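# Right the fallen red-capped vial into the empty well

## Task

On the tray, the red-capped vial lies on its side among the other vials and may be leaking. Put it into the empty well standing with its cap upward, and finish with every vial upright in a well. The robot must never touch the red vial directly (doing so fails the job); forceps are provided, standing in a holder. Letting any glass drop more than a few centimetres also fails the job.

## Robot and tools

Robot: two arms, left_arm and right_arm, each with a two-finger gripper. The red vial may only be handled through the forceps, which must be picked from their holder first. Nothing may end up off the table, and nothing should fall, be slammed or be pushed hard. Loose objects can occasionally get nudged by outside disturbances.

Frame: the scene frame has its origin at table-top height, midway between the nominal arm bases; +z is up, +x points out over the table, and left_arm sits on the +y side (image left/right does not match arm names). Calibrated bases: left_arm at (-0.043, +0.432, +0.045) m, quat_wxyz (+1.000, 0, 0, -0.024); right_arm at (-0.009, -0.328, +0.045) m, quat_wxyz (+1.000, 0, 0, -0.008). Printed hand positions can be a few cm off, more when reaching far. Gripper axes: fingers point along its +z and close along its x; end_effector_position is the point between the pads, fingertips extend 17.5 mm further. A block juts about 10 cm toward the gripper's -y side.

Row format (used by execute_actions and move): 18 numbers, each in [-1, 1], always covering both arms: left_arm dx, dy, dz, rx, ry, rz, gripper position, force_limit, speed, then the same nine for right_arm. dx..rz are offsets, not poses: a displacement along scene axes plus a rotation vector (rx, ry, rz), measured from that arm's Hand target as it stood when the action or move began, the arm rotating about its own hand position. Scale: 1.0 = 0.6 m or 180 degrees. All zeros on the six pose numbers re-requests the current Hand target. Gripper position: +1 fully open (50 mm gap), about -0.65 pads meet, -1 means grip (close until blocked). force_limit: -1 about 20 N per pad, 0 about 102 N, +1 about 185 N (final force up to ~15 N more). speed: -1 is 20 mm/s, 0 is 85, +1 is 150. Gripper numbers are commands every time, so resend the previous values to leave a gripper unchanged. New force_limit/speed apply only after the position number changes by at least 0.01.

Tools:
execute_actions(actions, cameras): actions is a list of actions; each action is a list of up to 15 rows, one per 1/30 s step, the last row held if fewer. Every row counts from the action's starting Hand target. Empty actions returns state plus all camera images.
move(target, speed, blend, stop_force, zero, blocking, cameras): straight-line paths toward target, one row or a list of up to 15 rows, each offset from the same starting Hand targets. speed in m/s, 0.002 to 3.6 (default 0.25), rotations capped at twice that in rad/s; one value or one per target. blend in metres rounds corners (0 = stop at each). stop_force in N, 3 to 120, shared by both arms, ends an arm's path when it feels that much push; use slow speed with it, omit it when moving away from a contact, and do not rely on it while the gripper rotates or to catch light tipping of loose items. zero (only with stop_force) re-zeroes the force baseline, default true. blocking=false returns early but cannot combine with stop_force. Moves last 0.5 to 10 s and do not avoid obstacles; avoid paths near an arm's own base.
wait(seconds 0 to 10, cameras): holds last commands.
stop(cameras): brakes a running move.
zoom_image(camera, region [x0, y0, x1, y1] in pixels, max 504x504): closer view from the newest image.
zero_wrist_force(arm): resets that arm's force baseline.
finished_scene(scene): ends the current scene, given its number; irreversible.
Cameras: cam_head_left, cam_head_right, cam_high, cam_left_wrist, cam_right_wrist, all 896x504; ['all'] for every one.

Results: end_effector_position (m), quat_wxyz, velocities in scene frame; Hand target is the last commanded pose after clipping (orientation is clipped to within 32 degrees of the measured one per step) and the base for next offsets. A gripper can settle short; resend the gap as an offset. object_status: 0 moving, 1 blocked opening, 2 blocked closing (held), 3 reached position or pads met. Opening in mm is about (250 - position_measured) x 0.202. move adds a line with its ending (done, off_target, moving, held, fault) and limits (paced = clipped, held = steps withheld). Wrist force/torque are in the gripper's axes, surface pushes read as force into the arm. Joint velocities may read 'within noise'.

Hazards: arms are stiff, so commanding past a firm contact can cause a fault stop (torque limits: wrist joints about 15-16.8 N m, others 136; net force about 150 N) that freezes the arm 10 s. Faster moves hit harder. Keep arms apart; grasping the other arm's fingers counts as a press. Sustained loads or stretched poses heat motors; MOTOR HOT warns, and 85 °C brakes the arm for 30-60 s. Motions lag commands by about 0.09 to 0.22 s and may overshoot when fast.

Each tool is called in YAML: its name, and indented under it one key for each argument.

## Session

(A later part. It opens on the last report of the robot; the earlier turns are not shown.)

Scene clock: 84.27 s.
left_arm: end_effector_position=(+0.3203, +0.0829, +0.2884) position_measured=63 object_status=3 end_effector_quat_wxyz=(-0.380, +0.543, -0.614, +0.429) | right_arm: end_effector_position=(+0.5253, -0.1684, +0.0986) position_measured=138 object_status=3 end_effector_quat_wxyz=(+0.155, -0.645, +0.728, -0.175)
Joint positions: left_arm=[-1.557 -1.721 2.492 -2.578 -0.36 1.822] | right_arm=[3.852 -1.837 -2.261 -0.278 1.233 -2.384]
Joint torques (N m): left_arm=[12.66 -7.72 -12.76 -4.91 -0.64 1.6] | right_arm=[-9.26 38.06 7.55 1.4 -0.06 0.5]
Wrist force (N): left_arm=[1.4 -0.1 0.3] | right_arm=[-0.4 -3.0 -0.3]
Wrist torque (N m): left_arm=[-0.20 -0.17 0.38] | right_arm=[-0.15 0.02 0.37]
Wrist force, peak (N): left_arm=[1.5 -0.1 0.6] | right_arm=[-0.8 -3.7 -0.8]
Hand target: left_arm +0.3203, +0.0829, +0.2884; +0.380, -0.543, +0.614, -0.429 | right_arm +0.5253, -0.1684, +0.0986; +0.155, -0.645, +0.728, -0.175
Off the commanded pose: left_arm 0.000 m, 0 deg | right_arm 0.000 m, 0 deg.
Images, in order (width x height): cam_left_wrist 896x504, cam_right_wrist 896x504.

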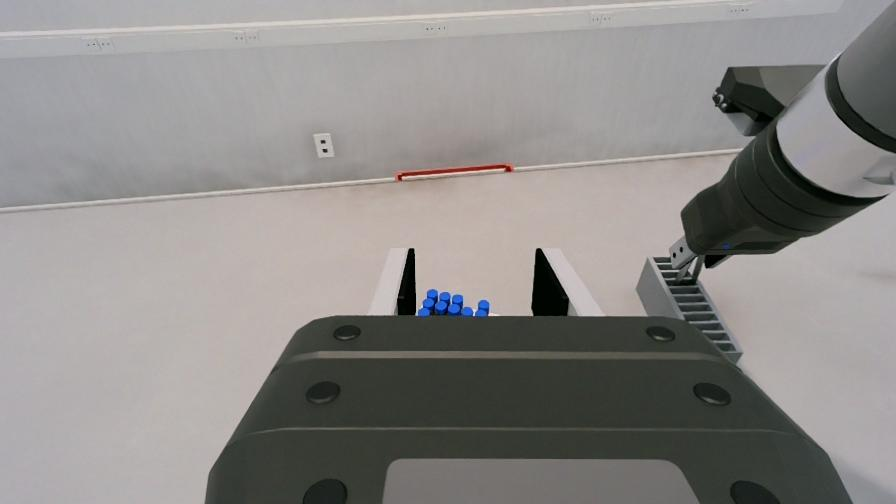

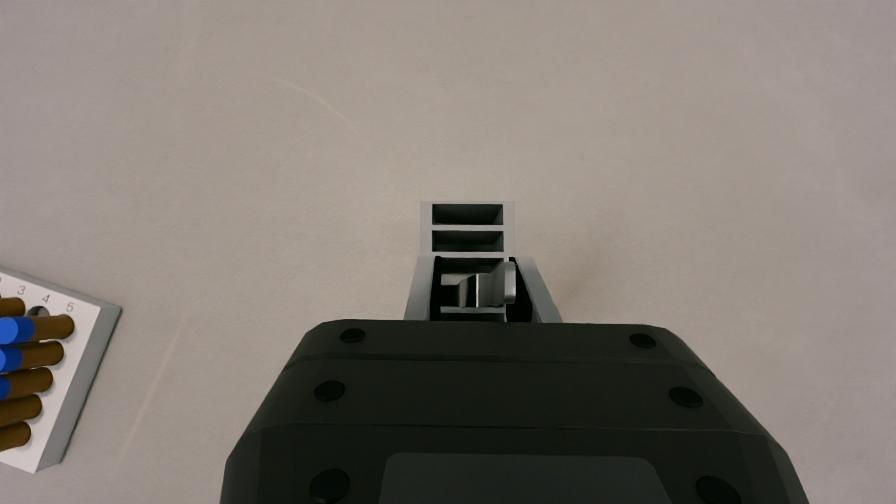

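move:
  target: [0,0,0,0,0,0,0.6,-1,-1,0,0,0.0073,0.00813,0.06617,0,0.1,-1,-1]
  speed: 0.08
  cameras: ["cam_right_wrist","cam_left_wrist"]

zoom_image:
  camera: "cam_right_wrist"
  region: [420, 230, 540, 325]

zoom_image:
  camera: "cam_left_wrist"
  region: [640, 180, 760, 300]

Scene clock: 87.90 s.
left_arm: end_effector_position=(+0.3203, +0.0829, +0.2884) position_measured=63 object_status=3 end_effector_quat_wxyz=(-0.380, +0.543, -0.614, +0.429) | right_arm: end_effector_position=(+0.5254, -0.1685, +0.1030) position_measured=138 object_status=3 end_effector_quat_wxyz=(+0.087, -0.657, +0.742, -0.098)
Joint positions: left_arm=[-1.557 -1.721 2.492 -2.578 -0.36 1.822] | right_arm=[3.774 -1.832 -2.118 -0.565 1.395 -2.421]
Joint torques (N m): left_arm=[13.18 -8.08 -13.87 -4.96 -0.66 1.55] | right_arm=[14.74 33.81 9.56 5.52 0.42 1.37]
Wrist force (N): left_arm=[1.2 0.0 0.4] | right_arm=[-0.7 -2.0 -0.5]
Wrist torque (N m): left_arm=[-0.19 -0.16 0.38] | right_arm=[-0.05 0.02 0.27]
Wrist force, peak (N): left_arm=[1.6 0.1 0.5] | right_arm=[-0.9 -3.2 -0.2]
Hand target: left_arm +0.3203, +0.0829, +0.2884; +0.380, -0.543, +0.614, -0.429 | right_arm +0.5253, -0.1684, +0.1030; +0.087, -0.657, +0.742, -0.098
Off the commanded pose: left_arm 0.000 m, 0 deg | right_arm 0.000 m, 0 deg.
move: done
Images, in order (width x height): cam_left_wrist 896x504, cam_right_wrist 896x504.

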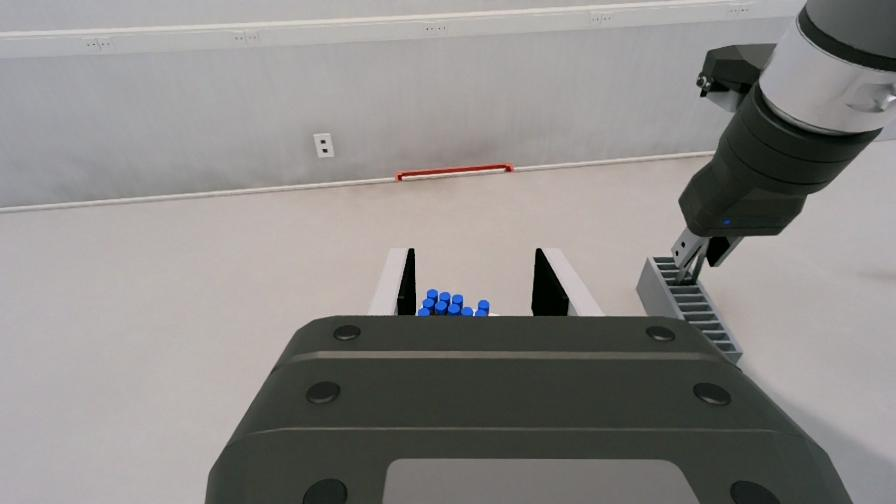

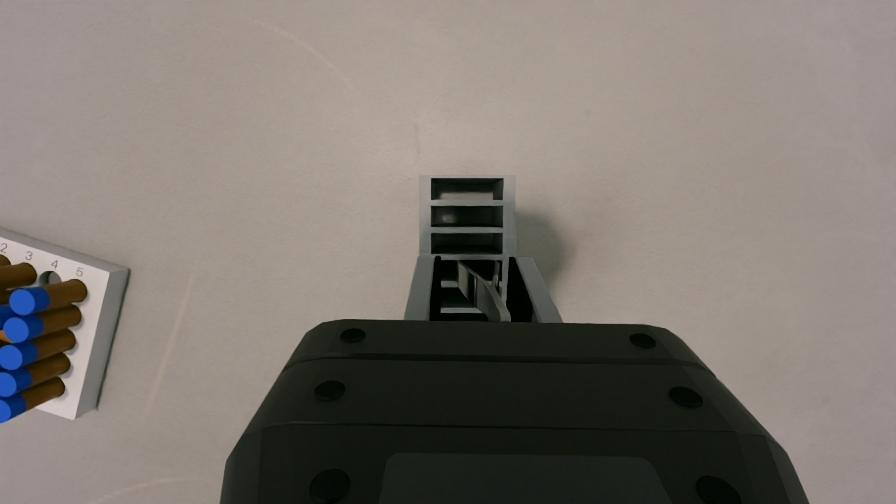

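Scaled by 4.200 from the camera's 896x504 image, which has a finer 1280x720 frame.

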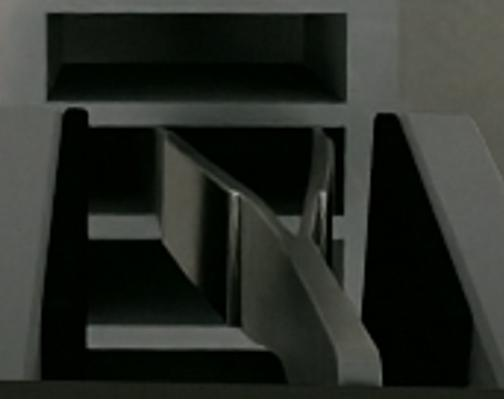

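Scaled by 4.200 from the camera's 896x504 image, which has a finer 1280x720 frame.

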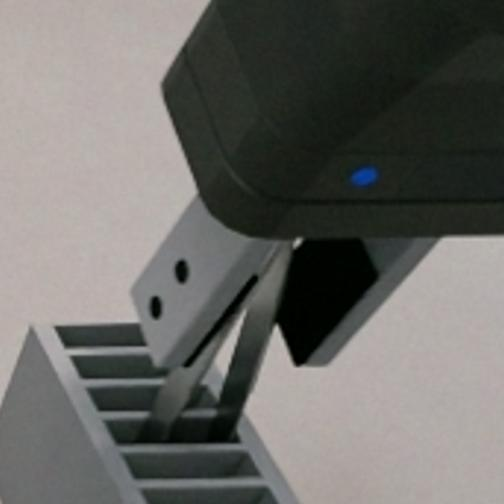

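execute_actions:
  actions:
    - [[0,0,0,0,0,0,0.6,-1,-1,0,0,0,0,0,0,-0.15,-1,-1]]
    - [[0,0,0,0,0,0,0.6,-1,-1,0,0,0,0,0,0,-0.25,-1,-1]]
  cameras: ["cam_right_wrist"]

zoom_image:
  camera: "cam_right_wrist"
  region: [420, 230, 540, 325]

execute_actions:
  actions:
    - [[0,0,0,0,0,0,0.6,-1,-1,0,0,0,0,0,0,-0.31,-1,-1]]
  cameras: ["cam_right_wrist"]

zoom_image:
  camera: "cam_right_wrist"
  region: [420, 230, 540, 325]

Scene clock: 89.37 s.
left_arm: end_effector_position=(+0.3203, +0.0829, +0.2884) position_measured=63 object_status=3 end_effector_quat_wxyz=(-0.380, +0.543, -0.614, +0.429) | right_arm: end_effector_position=(+0.5253, -0.1684, +0.1030) position_measured=189 object_status=3 end_effector_quat_wxyz=(+0.087, -0.657, +0.742, -0.098)
Joint positions: left_arm=[-1.557 -1.721 2.492 -2.578 -0.36 1.822] | right_arm=[3.774 -1.832 -2.118 -0.565 1.395 -2.421]
Joint torques (N m): left_arm=[13.23 -7.85 -13.22 -4.95 -0.7 1.49] | right_arm=[15.65 40.07 9.84 1.05 0.87 1.09]
Wrist force (N): left_arm=[1.7 0.0 0.4] | right_arm=[-0.7 -2.0 -0.3]
Wrist torque (N m): left_arm=[-0.19 -0.23 0.39] | right_arm=[-0.07 0.03 0.27]
Wrist force, peak (N): left_arm=[1.7 0.0 0.4] | right_arm=[-0.7 -2.3 -0.5]
Hand target: left_arm +0.3203, +0.0829, +0.2884; +0.380, -0.543, +0.614, -0.429 | right_arm +0.5253, -0.1684, +0.1030; +0.087, -0.657, +0.742, -0.098
Off the commanded pose: left_arm 0.000 m, 0 deg | right_arm 0.000 m, 0 deg.
Images, in order (width x height): cam_right_wrist 896x504.

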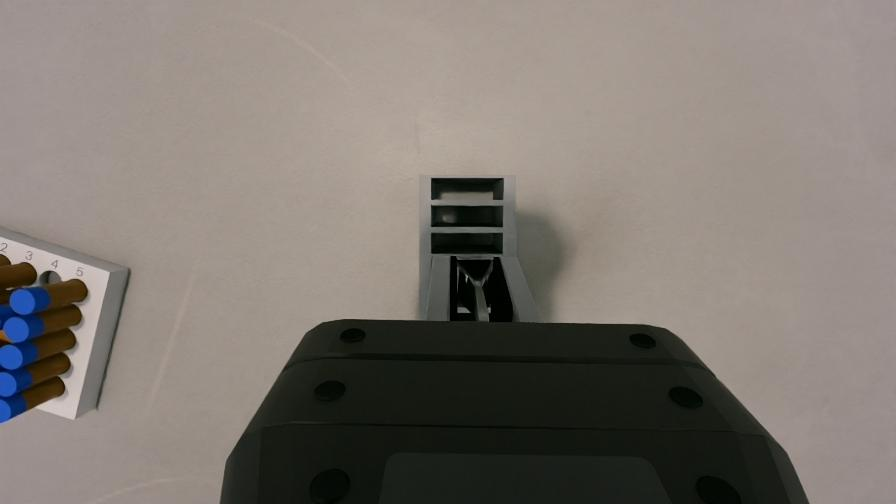

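Scaled by 4.200 from the camera's 896x504 image, which has a finer 1280x720 frame.

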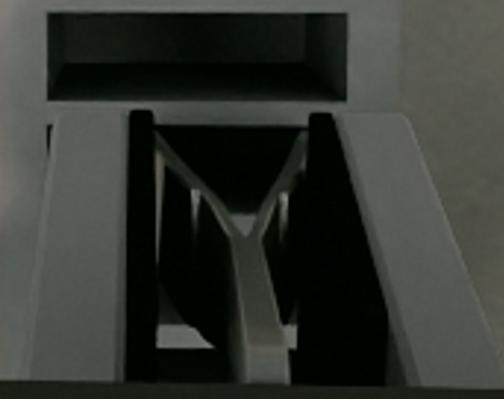

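Scene clock: 90.07 s.
left_arm: end_effector_position=(+0.3203, +0.0829, +0.2884) position_measured=63 object_status=3 end_effector_quat_wxyz=(-0.380, +0.543, -0.614, +0.429) | right_arm: end_effector_position=(+0.5253, -0.1684, +0.1030) position_measured=199 object_status=3 end_effector_quat_wxyz=(+0.087, -0.657, +0.742, -0.098)
Joint positions: left_arm=[-1.557 -1.721 2.492 -2.578 -0.36 1.822] | right_arm=[3.774 -1.832 -2.118 -0.565 1.395 -2.421]
Joint torques (N m): left_arm=[13.41 -9.11 -12.89 -4.78 -0.79 1.48] | right_arm=[14.93 40.64 10.56 0.84 0.77 1.09]
Wrist force (N): left_arm=[1.2 0.0 0.3] | right_arm=[-0.5 -2.0 -0.4]
Wrist torque (N m): left_arm=[-0.18 -0.14 0.39] | right_arm=[-0.06 -0.01 0.26]
Wrist force, peak (N): left_arm=[1.5 -0.1 0.6] | right_arm=[-0.8 -2.3 -0.8]
Hand target: left_arm +0.3203, +0.0829, +0.2884; +0.380, -0.543, +0.614, -0.429 | right_arm +0.5253, -0.1684, +0.1030; +0.087, -0.657, +0.742, -0.098
Off the commanded pose: left_arm 0.000 m, 0 deg | right_arm 0.000 m, 0 deg.
Images, in order (width x height): cam_right_wrist 896x504.

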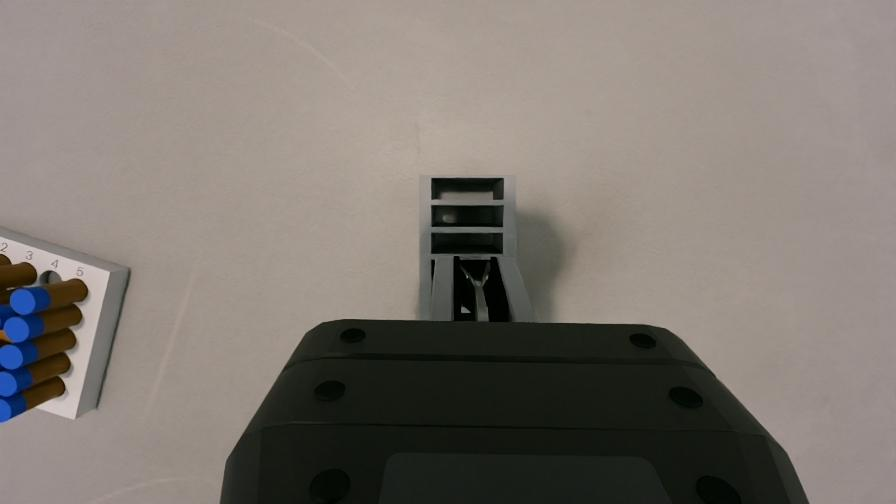

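Scaled by 4.200 from the camera's 896x504 image, which has a finer 1280x720 frame.

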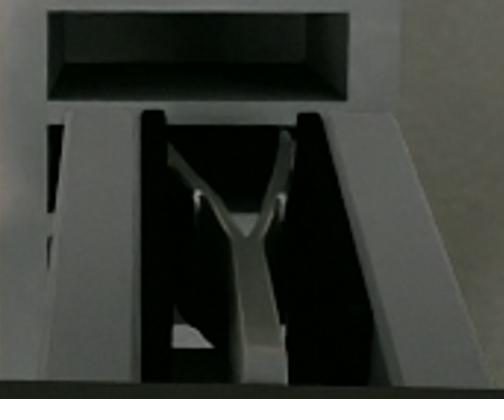

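execute_actions:
  actions:
    - [[0,0,0,0,0,0,0.6,-1,-1,0,0,0,0,0,0,-0.34,-1,-1]]

move:
  target:
    - [0,0,0,0,0,0,0.6,-1,-1,0,0,0.075,0,0,0,-0.34,-1,-1]
    - [0,0,0,0,0,0,0.6,-1,-1,0,0,0.22,0,0,0,-0.34,-1,-1]
  speed: [0.05,0.12]
  blend: 0.01
  cameras: ["cam_right_wrist","cam_left_wrist"]

zoom_image:
  camera: "cam_right_wrist"
  region: [420, 230, 540, 325]

zoom_image:
  camera: "cam_left_wrist"
  region: [680, 60, 830, 210]

Scene clock: 91.00 s.
left_arm: end_effector_position=(+0.3203, +0.0829, +0.2884) position_measured=63 object_status=3 end_effector_quat_wxyz=(-0.380, +0.543, -0.614, +0.429) | right_arm: end_effector_position=(+0.5253, -0.1684, +0.1030) position_measured=203 object_status=3 end_effector_quat_wxyz=(+0.087, -0.657, +0.742, -0.098)
Joint positions: left_arm=[-1.557 -1.721 2.492 -2.578 -0.36 1.822] | right_arm=[3.774 -1.832 -2.118 -0.565 1.395 -2.421]
Joint torques (N m): left_arm=[13.04 -8.73 -13.33 -4.84 -0.76 1.46] | right_arm=[15.27 39.79 10.12 1.1 0.75 1.22]
Wrist force (N): left_arm=[1.5 0.2 0.4] | right_arm=[-0.8 -1.7 -0.5]
Wrist torque (N m): left_arm=[-0.15 -0.20 0.38] | right_arm=[-0.01 0.03 0.26]
Wrist force, peak (N): left_arm=[1.5 0.0 0.7] | right_arm=[-1.2 -2.2 -0.7]
Hand target: left_arm +0.3203, +0.0829, +0.2884; +0.380, -0.543, +0.614, -0.429 | right_arm +0.5253, -0.1684, +0.1030; +0.087, -0.657, +0.742, -0.098
Off the commanded pose: left_arm 0.000 m, 0 deg | right_arm 0.000 m, 0 deg.

Scene clock: 93.07 s.
left_arm: end_effector_position=(+0.3203, +0.0829, +0.2884) position_measured=63 object_status=3 end_effector_quat_wxyz=(-0.380, +0.543, -0.614, +0.429) | right_arm: end_effector_position=(+0.5253, -0.1684, +0.2350) position_measured=203 object_status=3 end_effector_quat_wxyz=(+0.087, -0.657, +0.742, -0.098)
Joint positions: left_arm=[-1.557 -1.721 2.492 -2.578 -0.36 1.822] | right_arm=[3.774 -1.63 -1.948 -0.938 1.395 -2.421]
Joint torques (N m): left_arm=[12.53 -7.14 -13.17 -4.91 -0.81 1.62] | right_arm=[-4.42 23.03 21.56 3.45 -0.5 1.3]
Wrist force (N): left_arm=[1.4 0.1 0.7] | right_arm=[-0.9 -1.7 0.0]
Wrist torque (N m): left_arm=[-0.18 -0.18 0.38] | right_arm=[-0.02 0.06 0.26]
Wrist force, peak (N): left_arm=[1.8 -0.2 0.6] | right_arm=[-1.0 -2.6 -1.9]
Hand target: left_arm +0.3203, +0.0829, +0.2884; +0.380, -0.543, +0.614, -0.429 | right_arm +0.5253, -0.1684, +0.2350; +0.087, -0.657, +0.742, -0.098
Off the commanded pose: left_arm 0.000 m, 0 deg | right_arm 0.000 m, 0 deg.
move: done
Images, in order (width x height): cam_left_wrist 896x504, cam_right_wrist 896x504.

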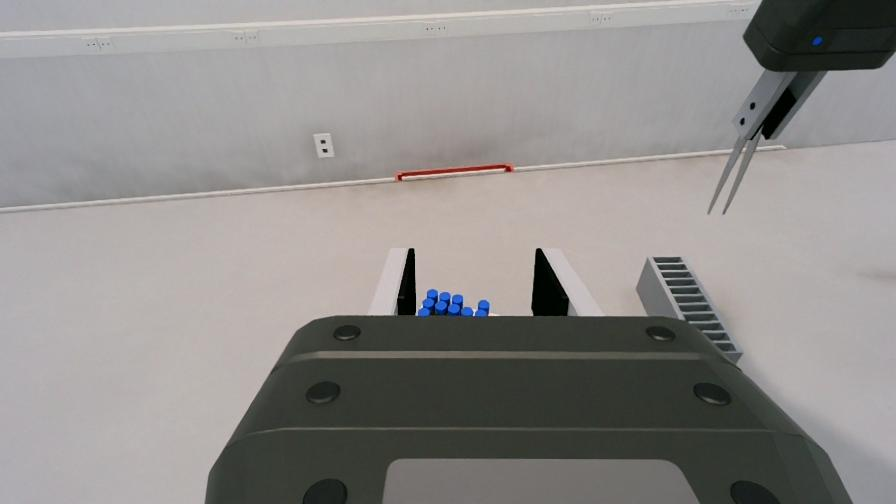

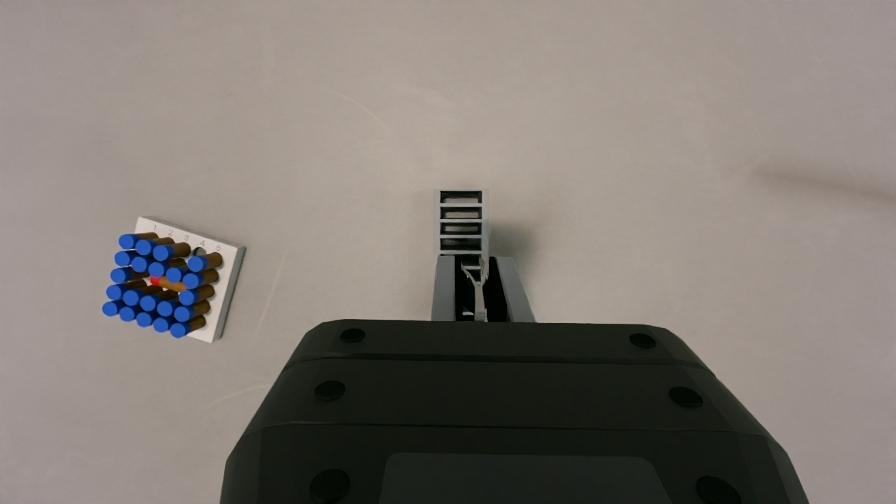

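Scaled by 4.200 from the camera's 896x504 image, which has a finer 1280x720 frame.

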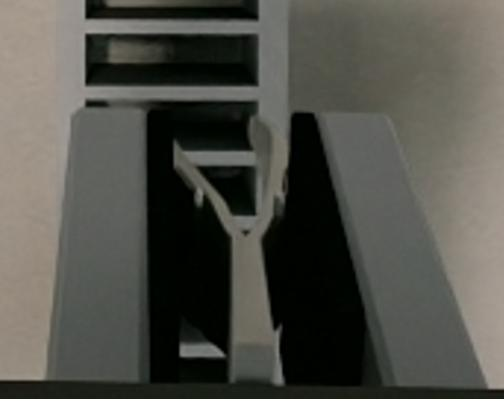

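Scaled by 3.360 from the camera's 896x504 image, which has a finer 1280x720 frame.

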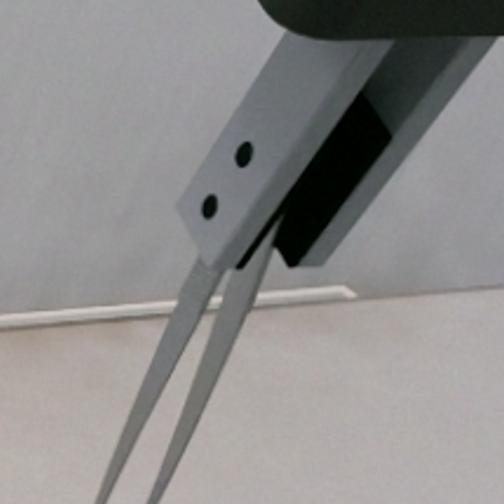

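zoom_image:
  camera: "cam_right_wrist"
  region: [450, 252, 500, 292]

zoom_image:
  camera: "cam_left_wrist"
  region: [700, 150, 770, 220]

Scaled by 10.080 from the camera's 896x504 image, which has a finer 1280x720 frame.

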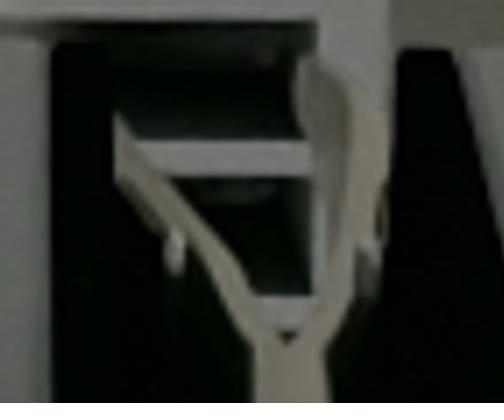

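Scaled by 7.200 from the camera's 896x504 image, which has a finer 1280x720 frame.

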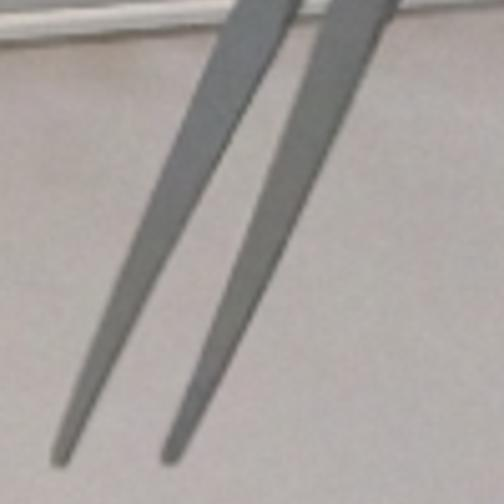

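move:
  target:
    - [0,0,0,0,0,0,0.6,-1,-1,0,0,-0.2,0,0,0,-0.34,-1,-1]
  speed: [0.08]
  stop_force: 8

execute_actions:
  actions:
    - [[0,0,0,0,0,0,0.6,-1,-1,0,0,0,0,0,0,-0.32,-1,-1]]

move:
  target:
    - [0,0,0,0,0,0,0.6,-1,-1,0,0,0.2,0,0,0,-0.32,-1,-1]
  speed: [0.08]
  cameras: ["cam_right_wrist","cam_left_wrist"]

zoom_image:
  camera: "cam_right_wrist"
  region: [440, 242, 510, 322]

zoom_image:
  camera: "cam_left_wrist"
  region: [700, 150, 770, 220]

Scene clock: 96.30 s.
left_arm: end_effector_position=(+0.3203, +0.0829, +0.2884) position_measured=63 object_status=3 end_effector_quat_wxyz=(-0.380, +0.543, -0.614, +0.429) | right_arm: end_effector_position=(+0.5253, -0.1684, +0.1150) position_measured=203 object_status=3 end_effector_quat_wxyz=(+0.087, -0.657, +0.742, -0.098)
Joint positions: left_arm=[-1.557 -1.721 2.492 -2.578 -0.36 1.822] | right_arm=[3.774 -1.809 -2.107 -0.6 1.395 -2.421]
Joint torques (N m): left_arm=[12.77 -8.71 -13.84 -4.86 -0.73 1.49] | right_arm=[10.3 32.35 34.49 6.75 -0.37 -1.59]
Wrist force (N): left_arm=[1.2 -0.1 0.5] | right_arm=[-0.8 -2.0 -0.1]
Wrist torque (N m): left_arm=[-0.20 -0.14 0.38] | right_arm=[-0.07 0.04 0.25]
Wrist force, peak (N): left_arm=[1.6 0.0 0.5] | right_arm=[-0.8 -2.4 -1.4]
Hand target: left_arm +0.3203, +0.0829, +0.2884; +0.380, -0.543, +0.614, -0.429 | right_arm +0.5253, -0.1684, +0.1150; +0.087, -0.657, +0.742, -0.098
Off the commanded pose: left_arm 0.000 m, 0 deg | right_arm 0.000 m, 0 deg.
move: done

Scene clock: 97.00 s.
left_arm: end_effector_position=(+0.3203, +0.0829, +0.2884) position_measured=63 object_status=3 end_effector_quat_wxyz=(-0.380, +0.543, -0.614, +0.429) | right_arm: end_effector_position=(+0.5253, -0.1684, +0.1150) position_measured=200 object_status=3 end_effector_quat_wxyz=(+0.087, -0.657, +0.742, -0.098)
Joint positions: left_arm=[-1.557 -1.721 2.492 -2.578 -0.36 1.822] | right_arm=[3.774 -1.809 -2.107 -0.6 1.395 -2.421]
Joint torques (N m): left_arm=[12.26 -8.9 -12.97 -4.99 -0.66 1.52] | right_arm=[9.54 29.78 33.72 6.9 -0.16 -1.41]
Wrist force (N): left_arm=[1.3 0.1 0.6] | right_arm=[-0.8 -2.2 -0.1]
Wrist torque (N m): left_arm=[-0.18 -0.17 0.38] | right_arm=[-0.09 0.04 0.25]
Wrist force, peak (N): left_arm=[1.7 -0.2 0.4] | right_arm=[-1.2 -2.1 -0.1]
Hand target: left_arm +0.3203, +0.0829, +0.2884; +0.380, -0.543, +0.614, -0.429 | right_arm +0.5253, -0.1684, +0.1150; +0.087, -0.657, +0.742, -0.098
Off the commanded pose: left_arm 0.000 m, 0 deg | right_arm 0.000 m, 0 deg.

Scene clock: 98.93 s.
left_arm: end_effector_position=(+0.3203, +0.0829, +0.2884) position_measured=63 object_status=3 end_effector_quat_wxyz=(-0.380, +0.543, -0.614, +0.429) | right_arm: end_effector_position=(+0.5254, -0.1684, +0.2351) position_measured=200 object_status=3 end_effector_quat_wxyz=(+0.087, -0.657, +0.742, -0.098)
Joint positions: left_arm=[-1.557 -1.721 2.492 -2.578 -0.36 1.822] | right_arm=[3.774 -1.63 -1.947 -0.939 1.395 -2.421]
Joint torques (N m): left_arm=[13.09 -8.46 -14.21 -4.95 -0.72 1.65] | right_arm=[-5.37 16.93 16.73 5.07 -0.58 1.09]
Wrist force (N): left_arm=[1.2 0.1 0.7] | right_arm=[-1.0 -2.1 0.1]
Wrist torque (N m): left_arm=[-0.18 -0.15 0.38] | right_arm=[-0.08 0.07 0.26]
Wrist force, peak (N): left_arm=[1.6 -0.2 0.8] | right_arm=[-0.8 -2.3 -1.6]
Hand target: left_arm +0.3203, +0.0829, +0.2884; +0.380, -0.543, +0.614, -0.429 | right_arm +0.5253, -0.1684, +0.2350; +0.087, -0.657, +0.742, -0.098
Off the commanded pose: left_arm 0.000 m, 0 deg | right_arm 0.000 m, 0 deg.
move: done
Images, in order (width x height): cam_left_wrist 896x504, cam_right_wrist 896x504.

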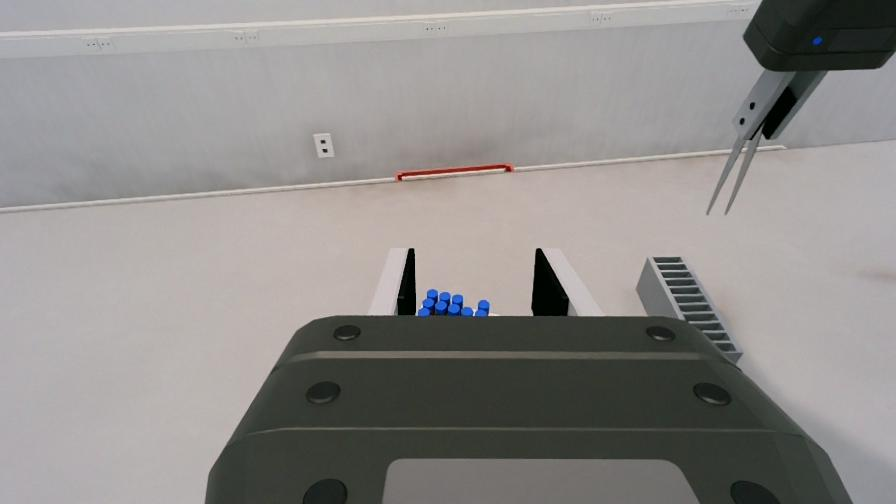

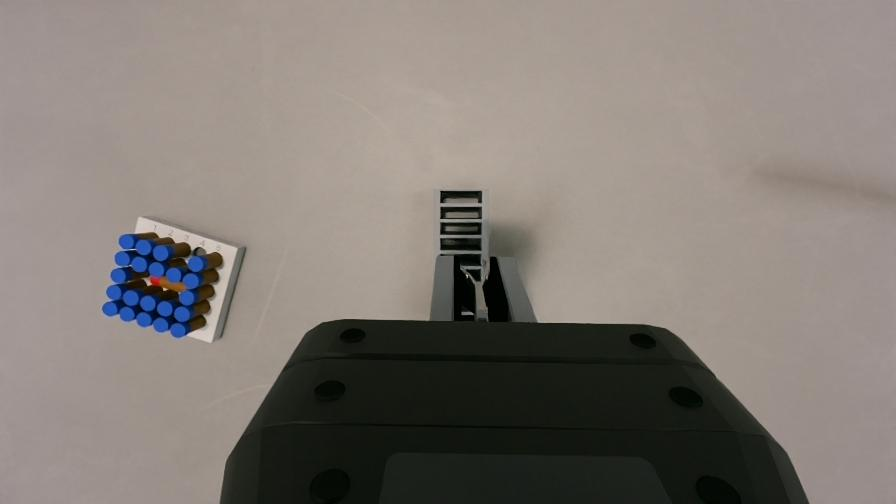

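Scaled by 6.300 from the camera's 896x504 image, which has a finer 1280x720 frame.

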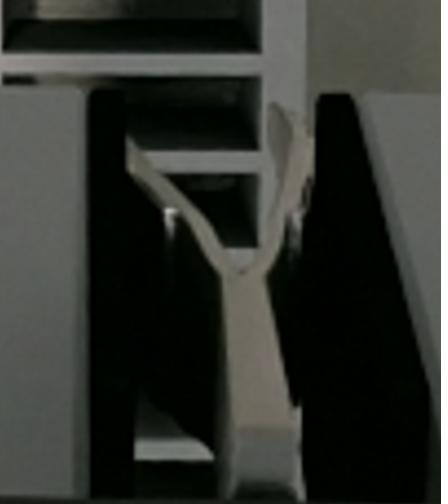

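Scaled by 7.200 from the camera's 896x504 image, which has a finer 1280x720 frame.

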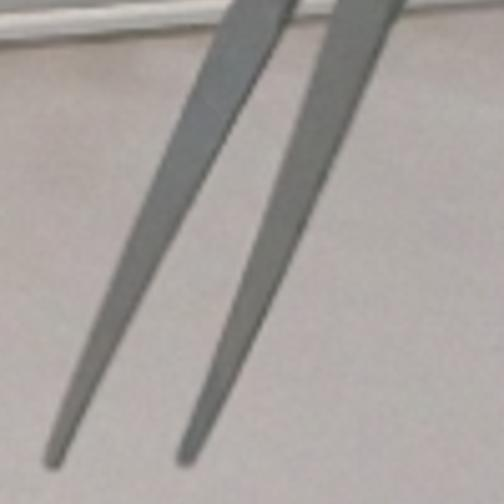

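move:
  target: [-0.133,0.128,0.02,0,0,0,0.6,-1,-1,0,0,0.03,0,0,0,-0.32,-1,-1]
  speed: 0.12
  cameras: ["cam_left_wrist","cam_head_left"]

Scene clock: 101.13 s.
left_arm: end_effector_position=(+0.2405, +0.1597, +0.3004) position_measured=63 object_status=3 end_effector_quat_wxyz=(-0.380, +0.543, -0.614, +0.429) end_effector_velocity=(+0.000, +0.000, +0.000) end_effector_angular_velocity=(-0.003, -0.001, +0.002) | right_arm: end_effector_position=(+0.5253, -0.1684, +0.2530) position_measured=200 object_status=3 end_effector_quat_wxyz=(+0.087, -0.657, +0.742, -0.098)
Joint positions: left_arm=[-1.922 -2.207 2.464 -1.186 -0.442 0.879] | right_arm=[3.774 -1.612 -1.917 -0.988 1.395 -2.421]
Joint velocities: left_arm=[0 0 0 0.004 0 -0.007] | right_arm=[within noise]
Joint torques (N m): left_arm=[3.55 -3.27 -16.81 0 3.35 -1.73] | right_arm=[-5.04 15.6 16.33 6.9 0.9 -0.89]
Wrist force (N): left_arm=[1.2 0.1 0.2] | right_arm=[-0.9 -2.3 0.0]
Wrist torque (N m): left_arm=[-0.17 -0.13 0.38] | right_arm=[-0.11 0.06 0.27]
Wrist force, peak (N): left_arm=[2.5 -0.3 1.9] | right_arm=[-0.9 -2.3 0.0]
Hand target: left_arm +0.2405, +0.1597, +0.3004; +0.380, -0.543, +0.614, -0.429 | right_arm +0.5253, -0.1684, +0.2530; +0.087, -0.657, +0.742, -0.098
Off the commanded pose: left_arm 0.000 m, 0 deg | right_arm 0.000 m, 0 deg.
move: done
Images, in order (width x height): cam_head_left 896x504, cam_left_wrist 896x504.

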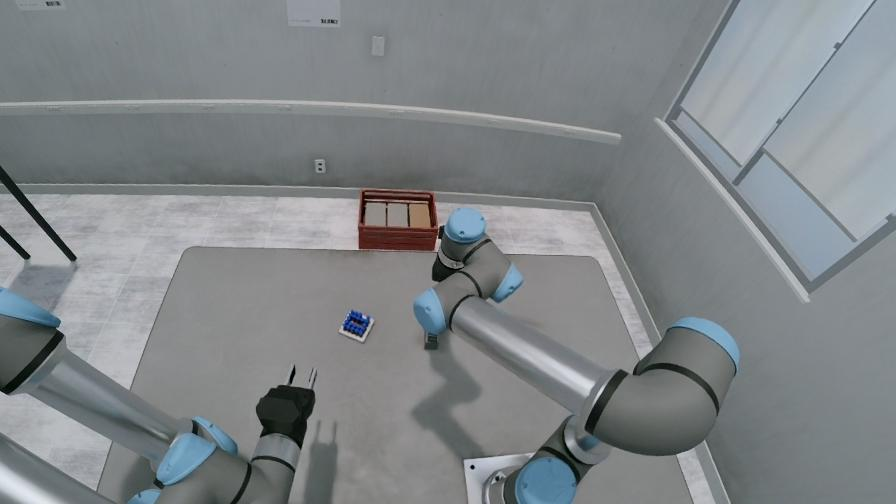

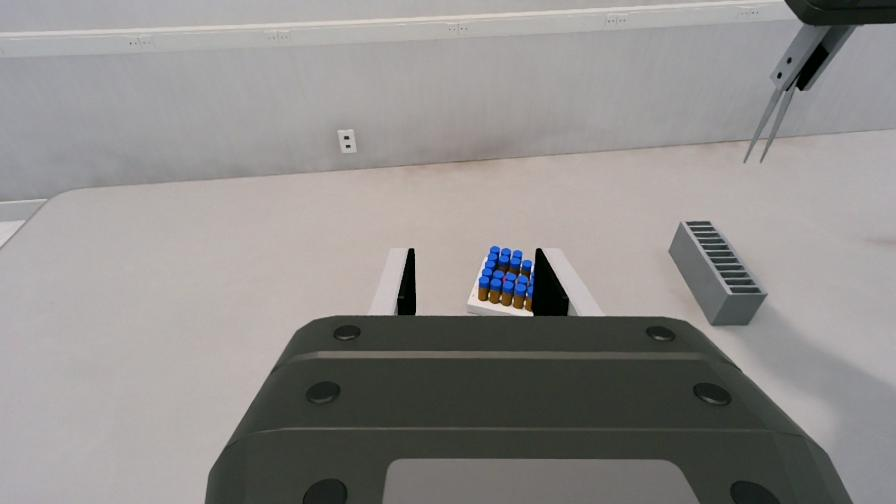

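move:
  target: [0,0,0,0,0,0,0.6,-1,-1,0.00815,0.22,0.0,-0.0282,-0.0158,-0.29775,-0.32,-1,-1]
  speed: 0.18
  cameras: ["cam_head_left","cam_right_wrist","cam_high"]

Scene clock: 104.60 s.
left_arm: end_effector_position=(+0.2405, +0.1597, +0.3004) position_measured=63 object_status=3 end_effector_quat_wxyz=(-0.380, +0.543, -0.614, +0.429) | right_arm: end_effector_position=(+0.5302, -0.0363, +0.2530) position_measured=200 object_status=3 end_effector_quat_wxyz=(+0.023, -0.253, +0.951, -0.174)
Joint positions: left_arm=[-1.922 -2.207 2.465 -1.186 -0.443 0.879] | right_arm=[4.009 -1.897 -1.496 -1.482 1.256 -1.213]
Joint torques (N m): left_arm=[12.1 -8.86 -16.01 -3.47 -0.73 1.54] | right_arm=[-13.02 43.52 22.72 3.88 -1.74 1.27]
Wrist force (N): left_arm=[1.0 0.1 -0.1] | right_arm=[-0.3 -2.3 -0.1]
Wrist torque (N m): left_arm=[-0.18 -0.12 0.38] | right_arm=[-0.08 -0.02 0.21]
Wrist force, peak (N): left_arm=[1.5 0.1 0.3] | right_arm=[-0.2 -2.6 0.0]
Hand target: left_arm +0.2405, +0.1597, +0.3004; +0.380, -0.543, +0.614, -0.429 | right_arm +0.5302, -0.0364, +0.2530; +0.023, -0.253, +0.951, -0.174
Off the commanded pose: left_arm 0.000 m, 0 deg | right_arm 0.000 m, 0 deg.
move: done
Images, in order (width x height): cam_head_left 896x504, cam_high 896x504, cam_right_wrist 896x504.

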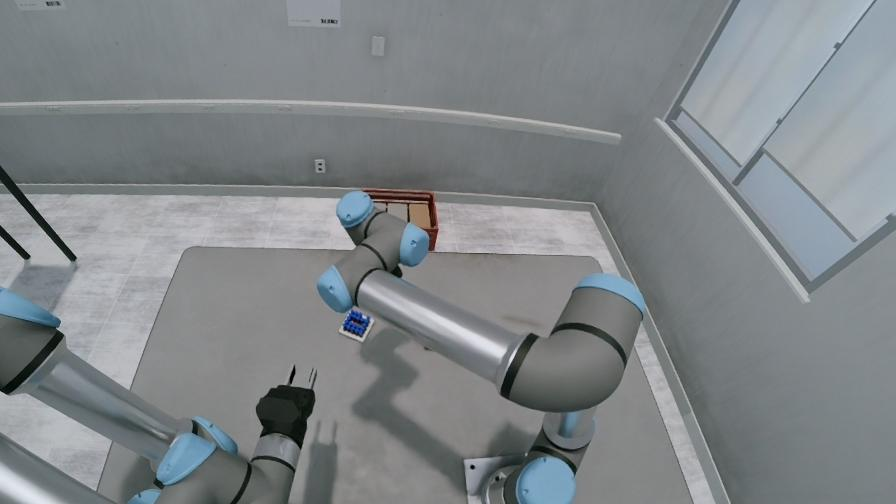

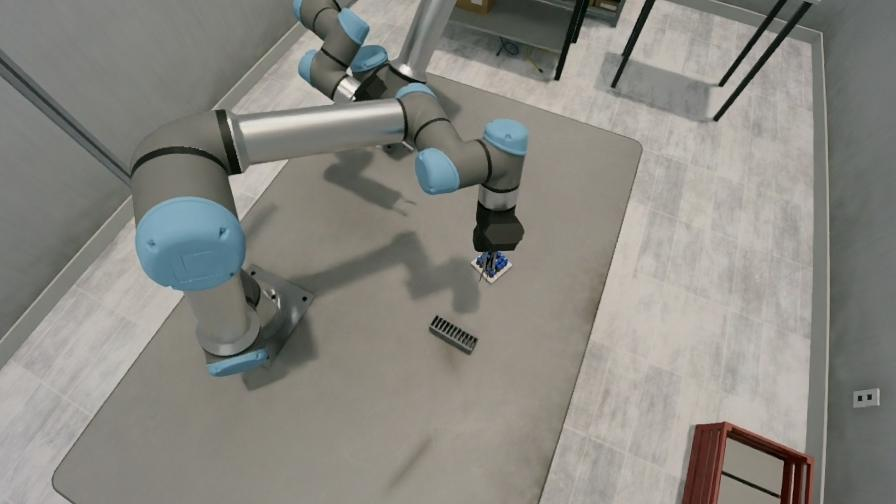

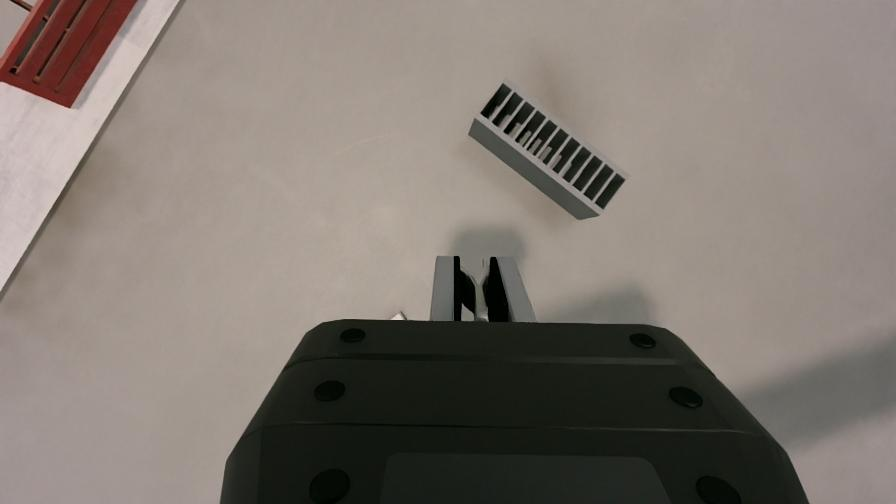

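move:
  target: [0,0,0,0,0,0,0.6,-1,-1,0.0082,0.2205,0.0,-0.0282,-0.0158,-0.29775,-0.32,-1,-1]
  speed: 0.18
  cameras: ["cam_head_left","cam_right_wrist","cam_left_wrist"]

zoom_image:
  camera: "cam_right_wrist"
  region: [400, 200, 560, 325]

Scene clock: 107.87 s.
left_arm: end_effector_position=(+0.2405, +0.1597, +0.3004) position_measured=63 object_status=3 end_effector_quat_wxyz=(-0.380, +0.543, -0.614, +0.429) | right_arm: end_effector_position=(+0.5351, +0.0959, +0.2529) position_measured=200 object_status=3 end_effector_quat_wxyz=(-0.046, +0.206, +0.954, -0.212)
Joint positions: left_arm=[-1.922 -2.207 2.465 -1.186 -0.443 0.879] | right_arm=[4.054 -2.337 -0.765 -2.036 1.467 -0.225]
Joint torques (N m): left_arm=[14.45 -8.86 -16.4 -3.5 -0.87 1.58] | right_arm=[-0.34 58.66 27.7 3.57 0.81 1.37]
Wrist force (N): left_arm=[1.1 0.2 0.2] | right_arm=[-1.0 -2.7 -0.4]
Wrist torque (N m): left_arm=[-0.16 -0.13 0.38] | right_arm=[-0.11 0.11 0.23]
Wrist force, peak (N): left_arm=[1.4 -0.1 0.0] | right_arm=[0.4 -3.7 0.2]
Hand target: left_arm +0.2405, +0.1597, +0.3004; +0.380, -0.543, +0.614, -0.429 | right_arm +0.5351, +0.0959, +0.2530; -0.046, +0.206, +0.954, -0.212
Off the commanded pose: left_arm 0.000 m, 0 deg | right_arm 0.000 m, 0 deg.
move: done
Images, in order (width x height): cam_head_left 896x504, cam_left_wrist 896x504, cam_right_wrist 896x504.

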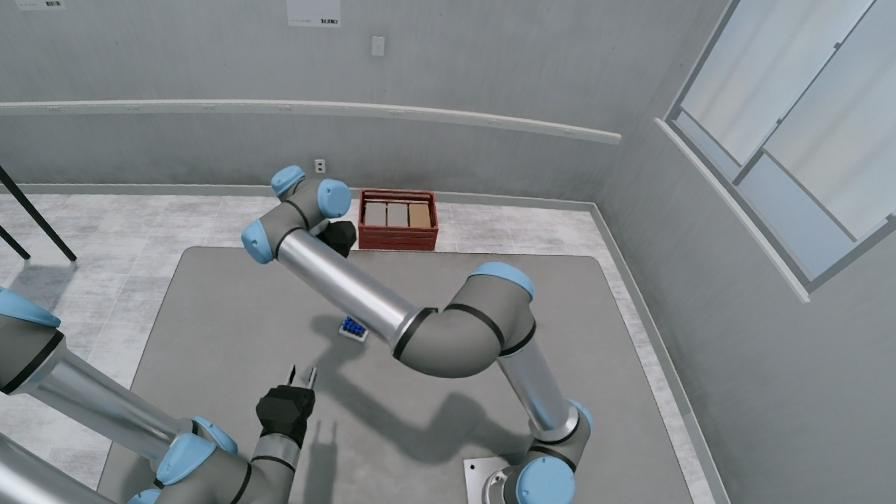

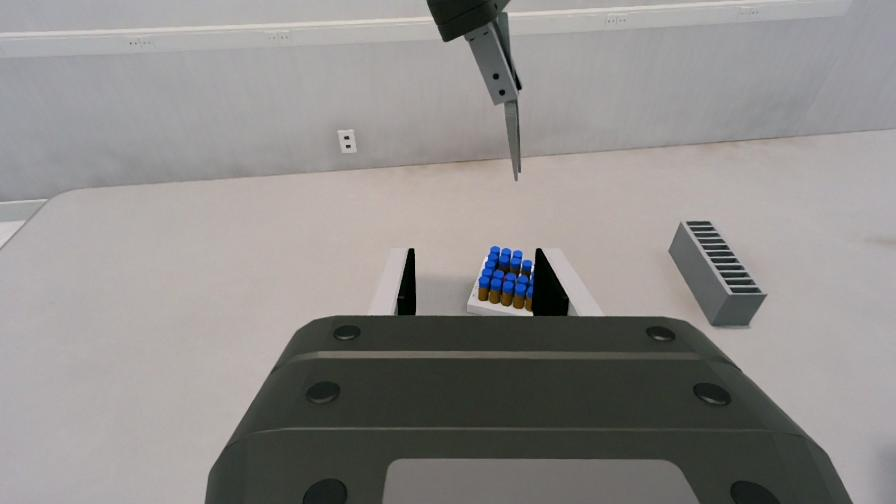

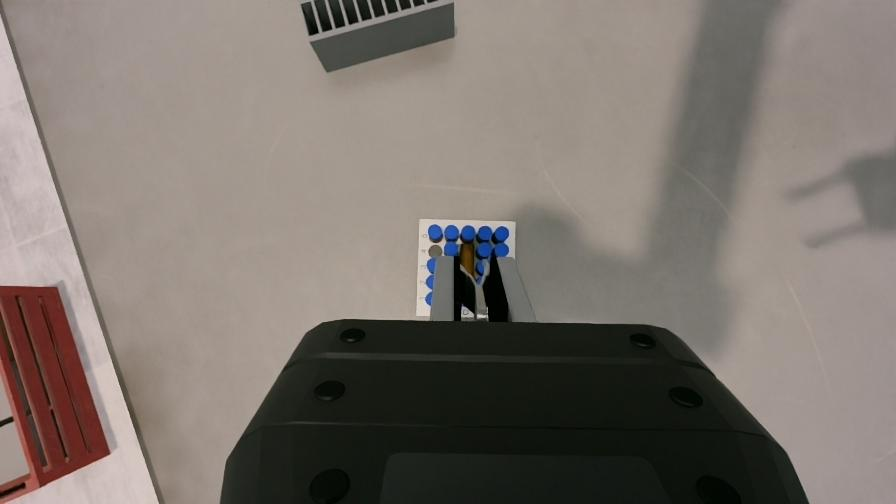

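Scaled by 3.150 from the camera's 896x504 image, which has a finer 1280x720 frame.

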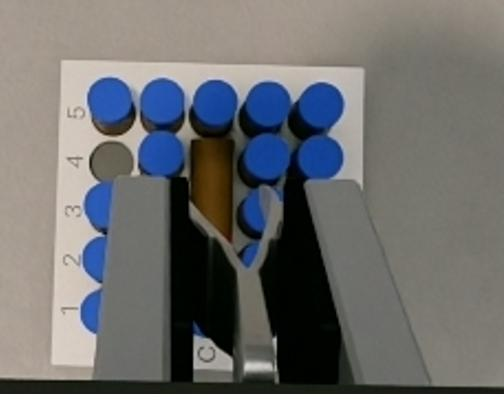

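move:
  target: [0,0,0,0,0,0,0.6,-1,-1,-0.0045,0.0148,-0.1,0,0,0,-0.32,-1,-1]
  speed: 0.08
  cameras: ["cam_right_wrist","cam_left_wrist"]

zoom_image:
  camera: "cam_right_wrist"
  region: [420, 200, 530, 325]

zoom_image:
  camera: "cam_left_wrist"
  region: [450, 180, 570, 320]

Scene clock: 115.07 s.
left_arm: end_effector_position=(+0.2405, +0.1597, +0.3004) position_measured=63 object_status=3 end_effector_quat_wxyz=(-0.380, +0.543, -0.614, +0.429) | right_arm: end_effector_position=(+0.5323, +0.1048, +0.1929) position_measured=200 object_status=3 end_effector_quat_wxyz=(-0.046, +0.206, +0.954, -0.212)
Joint positions: left_arm=[-1.922 -2.207 2.465 -1.186 -0.443 0.879] | right_arm=[4.064 -2.355 -0.886 -1.898 1.471 -0.216]
Joint torques (N m): left_arm=[13.03 -8.68 -18.64 -3.49 -0.8 1.82] | right_arm=[-0.49 64.71 36.66 0.42 -0.5 -1.23]
Wrist force (N): left_arm=[1.0 0.0 0.2] | right_arm=[-0.6 -3.0 0.0]
Wrist torque (N m): left_arm=[-0.18 -0.10 0.38] | right_arm=[-0.15 0.04 0.25]
Wrist force, peak (N): left_arm=[1.6 0.2 0.2] | right_arm=[-1.4 -3.7 -1.4]
Hand target: left_arm +0.2405, +0.1597, +0.3004; +0.380, -0.543, +0.614, -0.429 | right_arm +0.5324, +0.1048, +0.1930; -0.046, +0.206, +0.954, -0.212
Off the commanded pose: left_arm 0.000 m, 0 deg | right_arm 0.000 m, 0 deg.
move: done
Images, in order (width x height): cam_left_wrist 896x504, cam_right_wrist 896x504.

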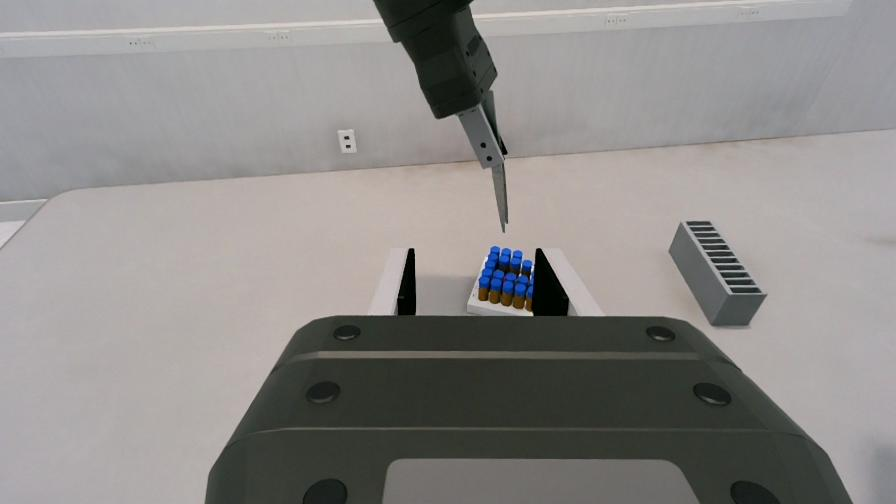

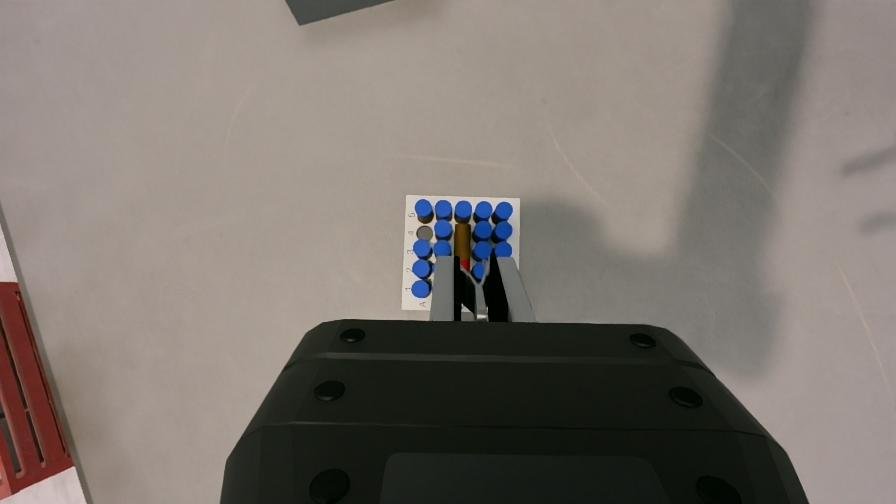

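Scaled by 4.032 from the camera's 896x504 image, which has a finer 1280x720 frame.

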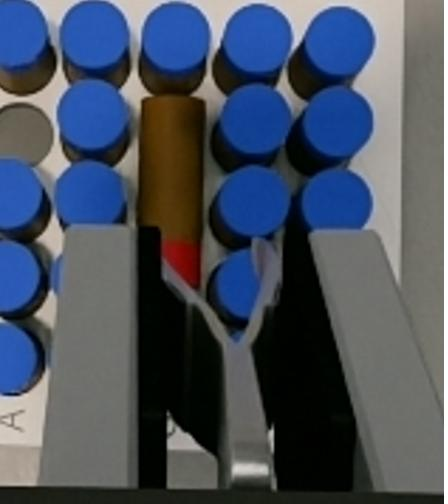

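Scaled by 3.600 from the camera's 896x504 image, which has a finer 1280x720 frame.

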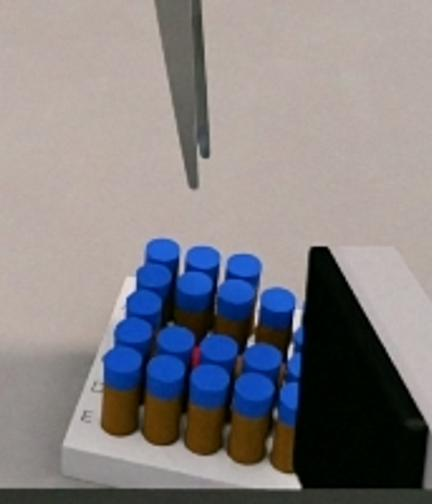

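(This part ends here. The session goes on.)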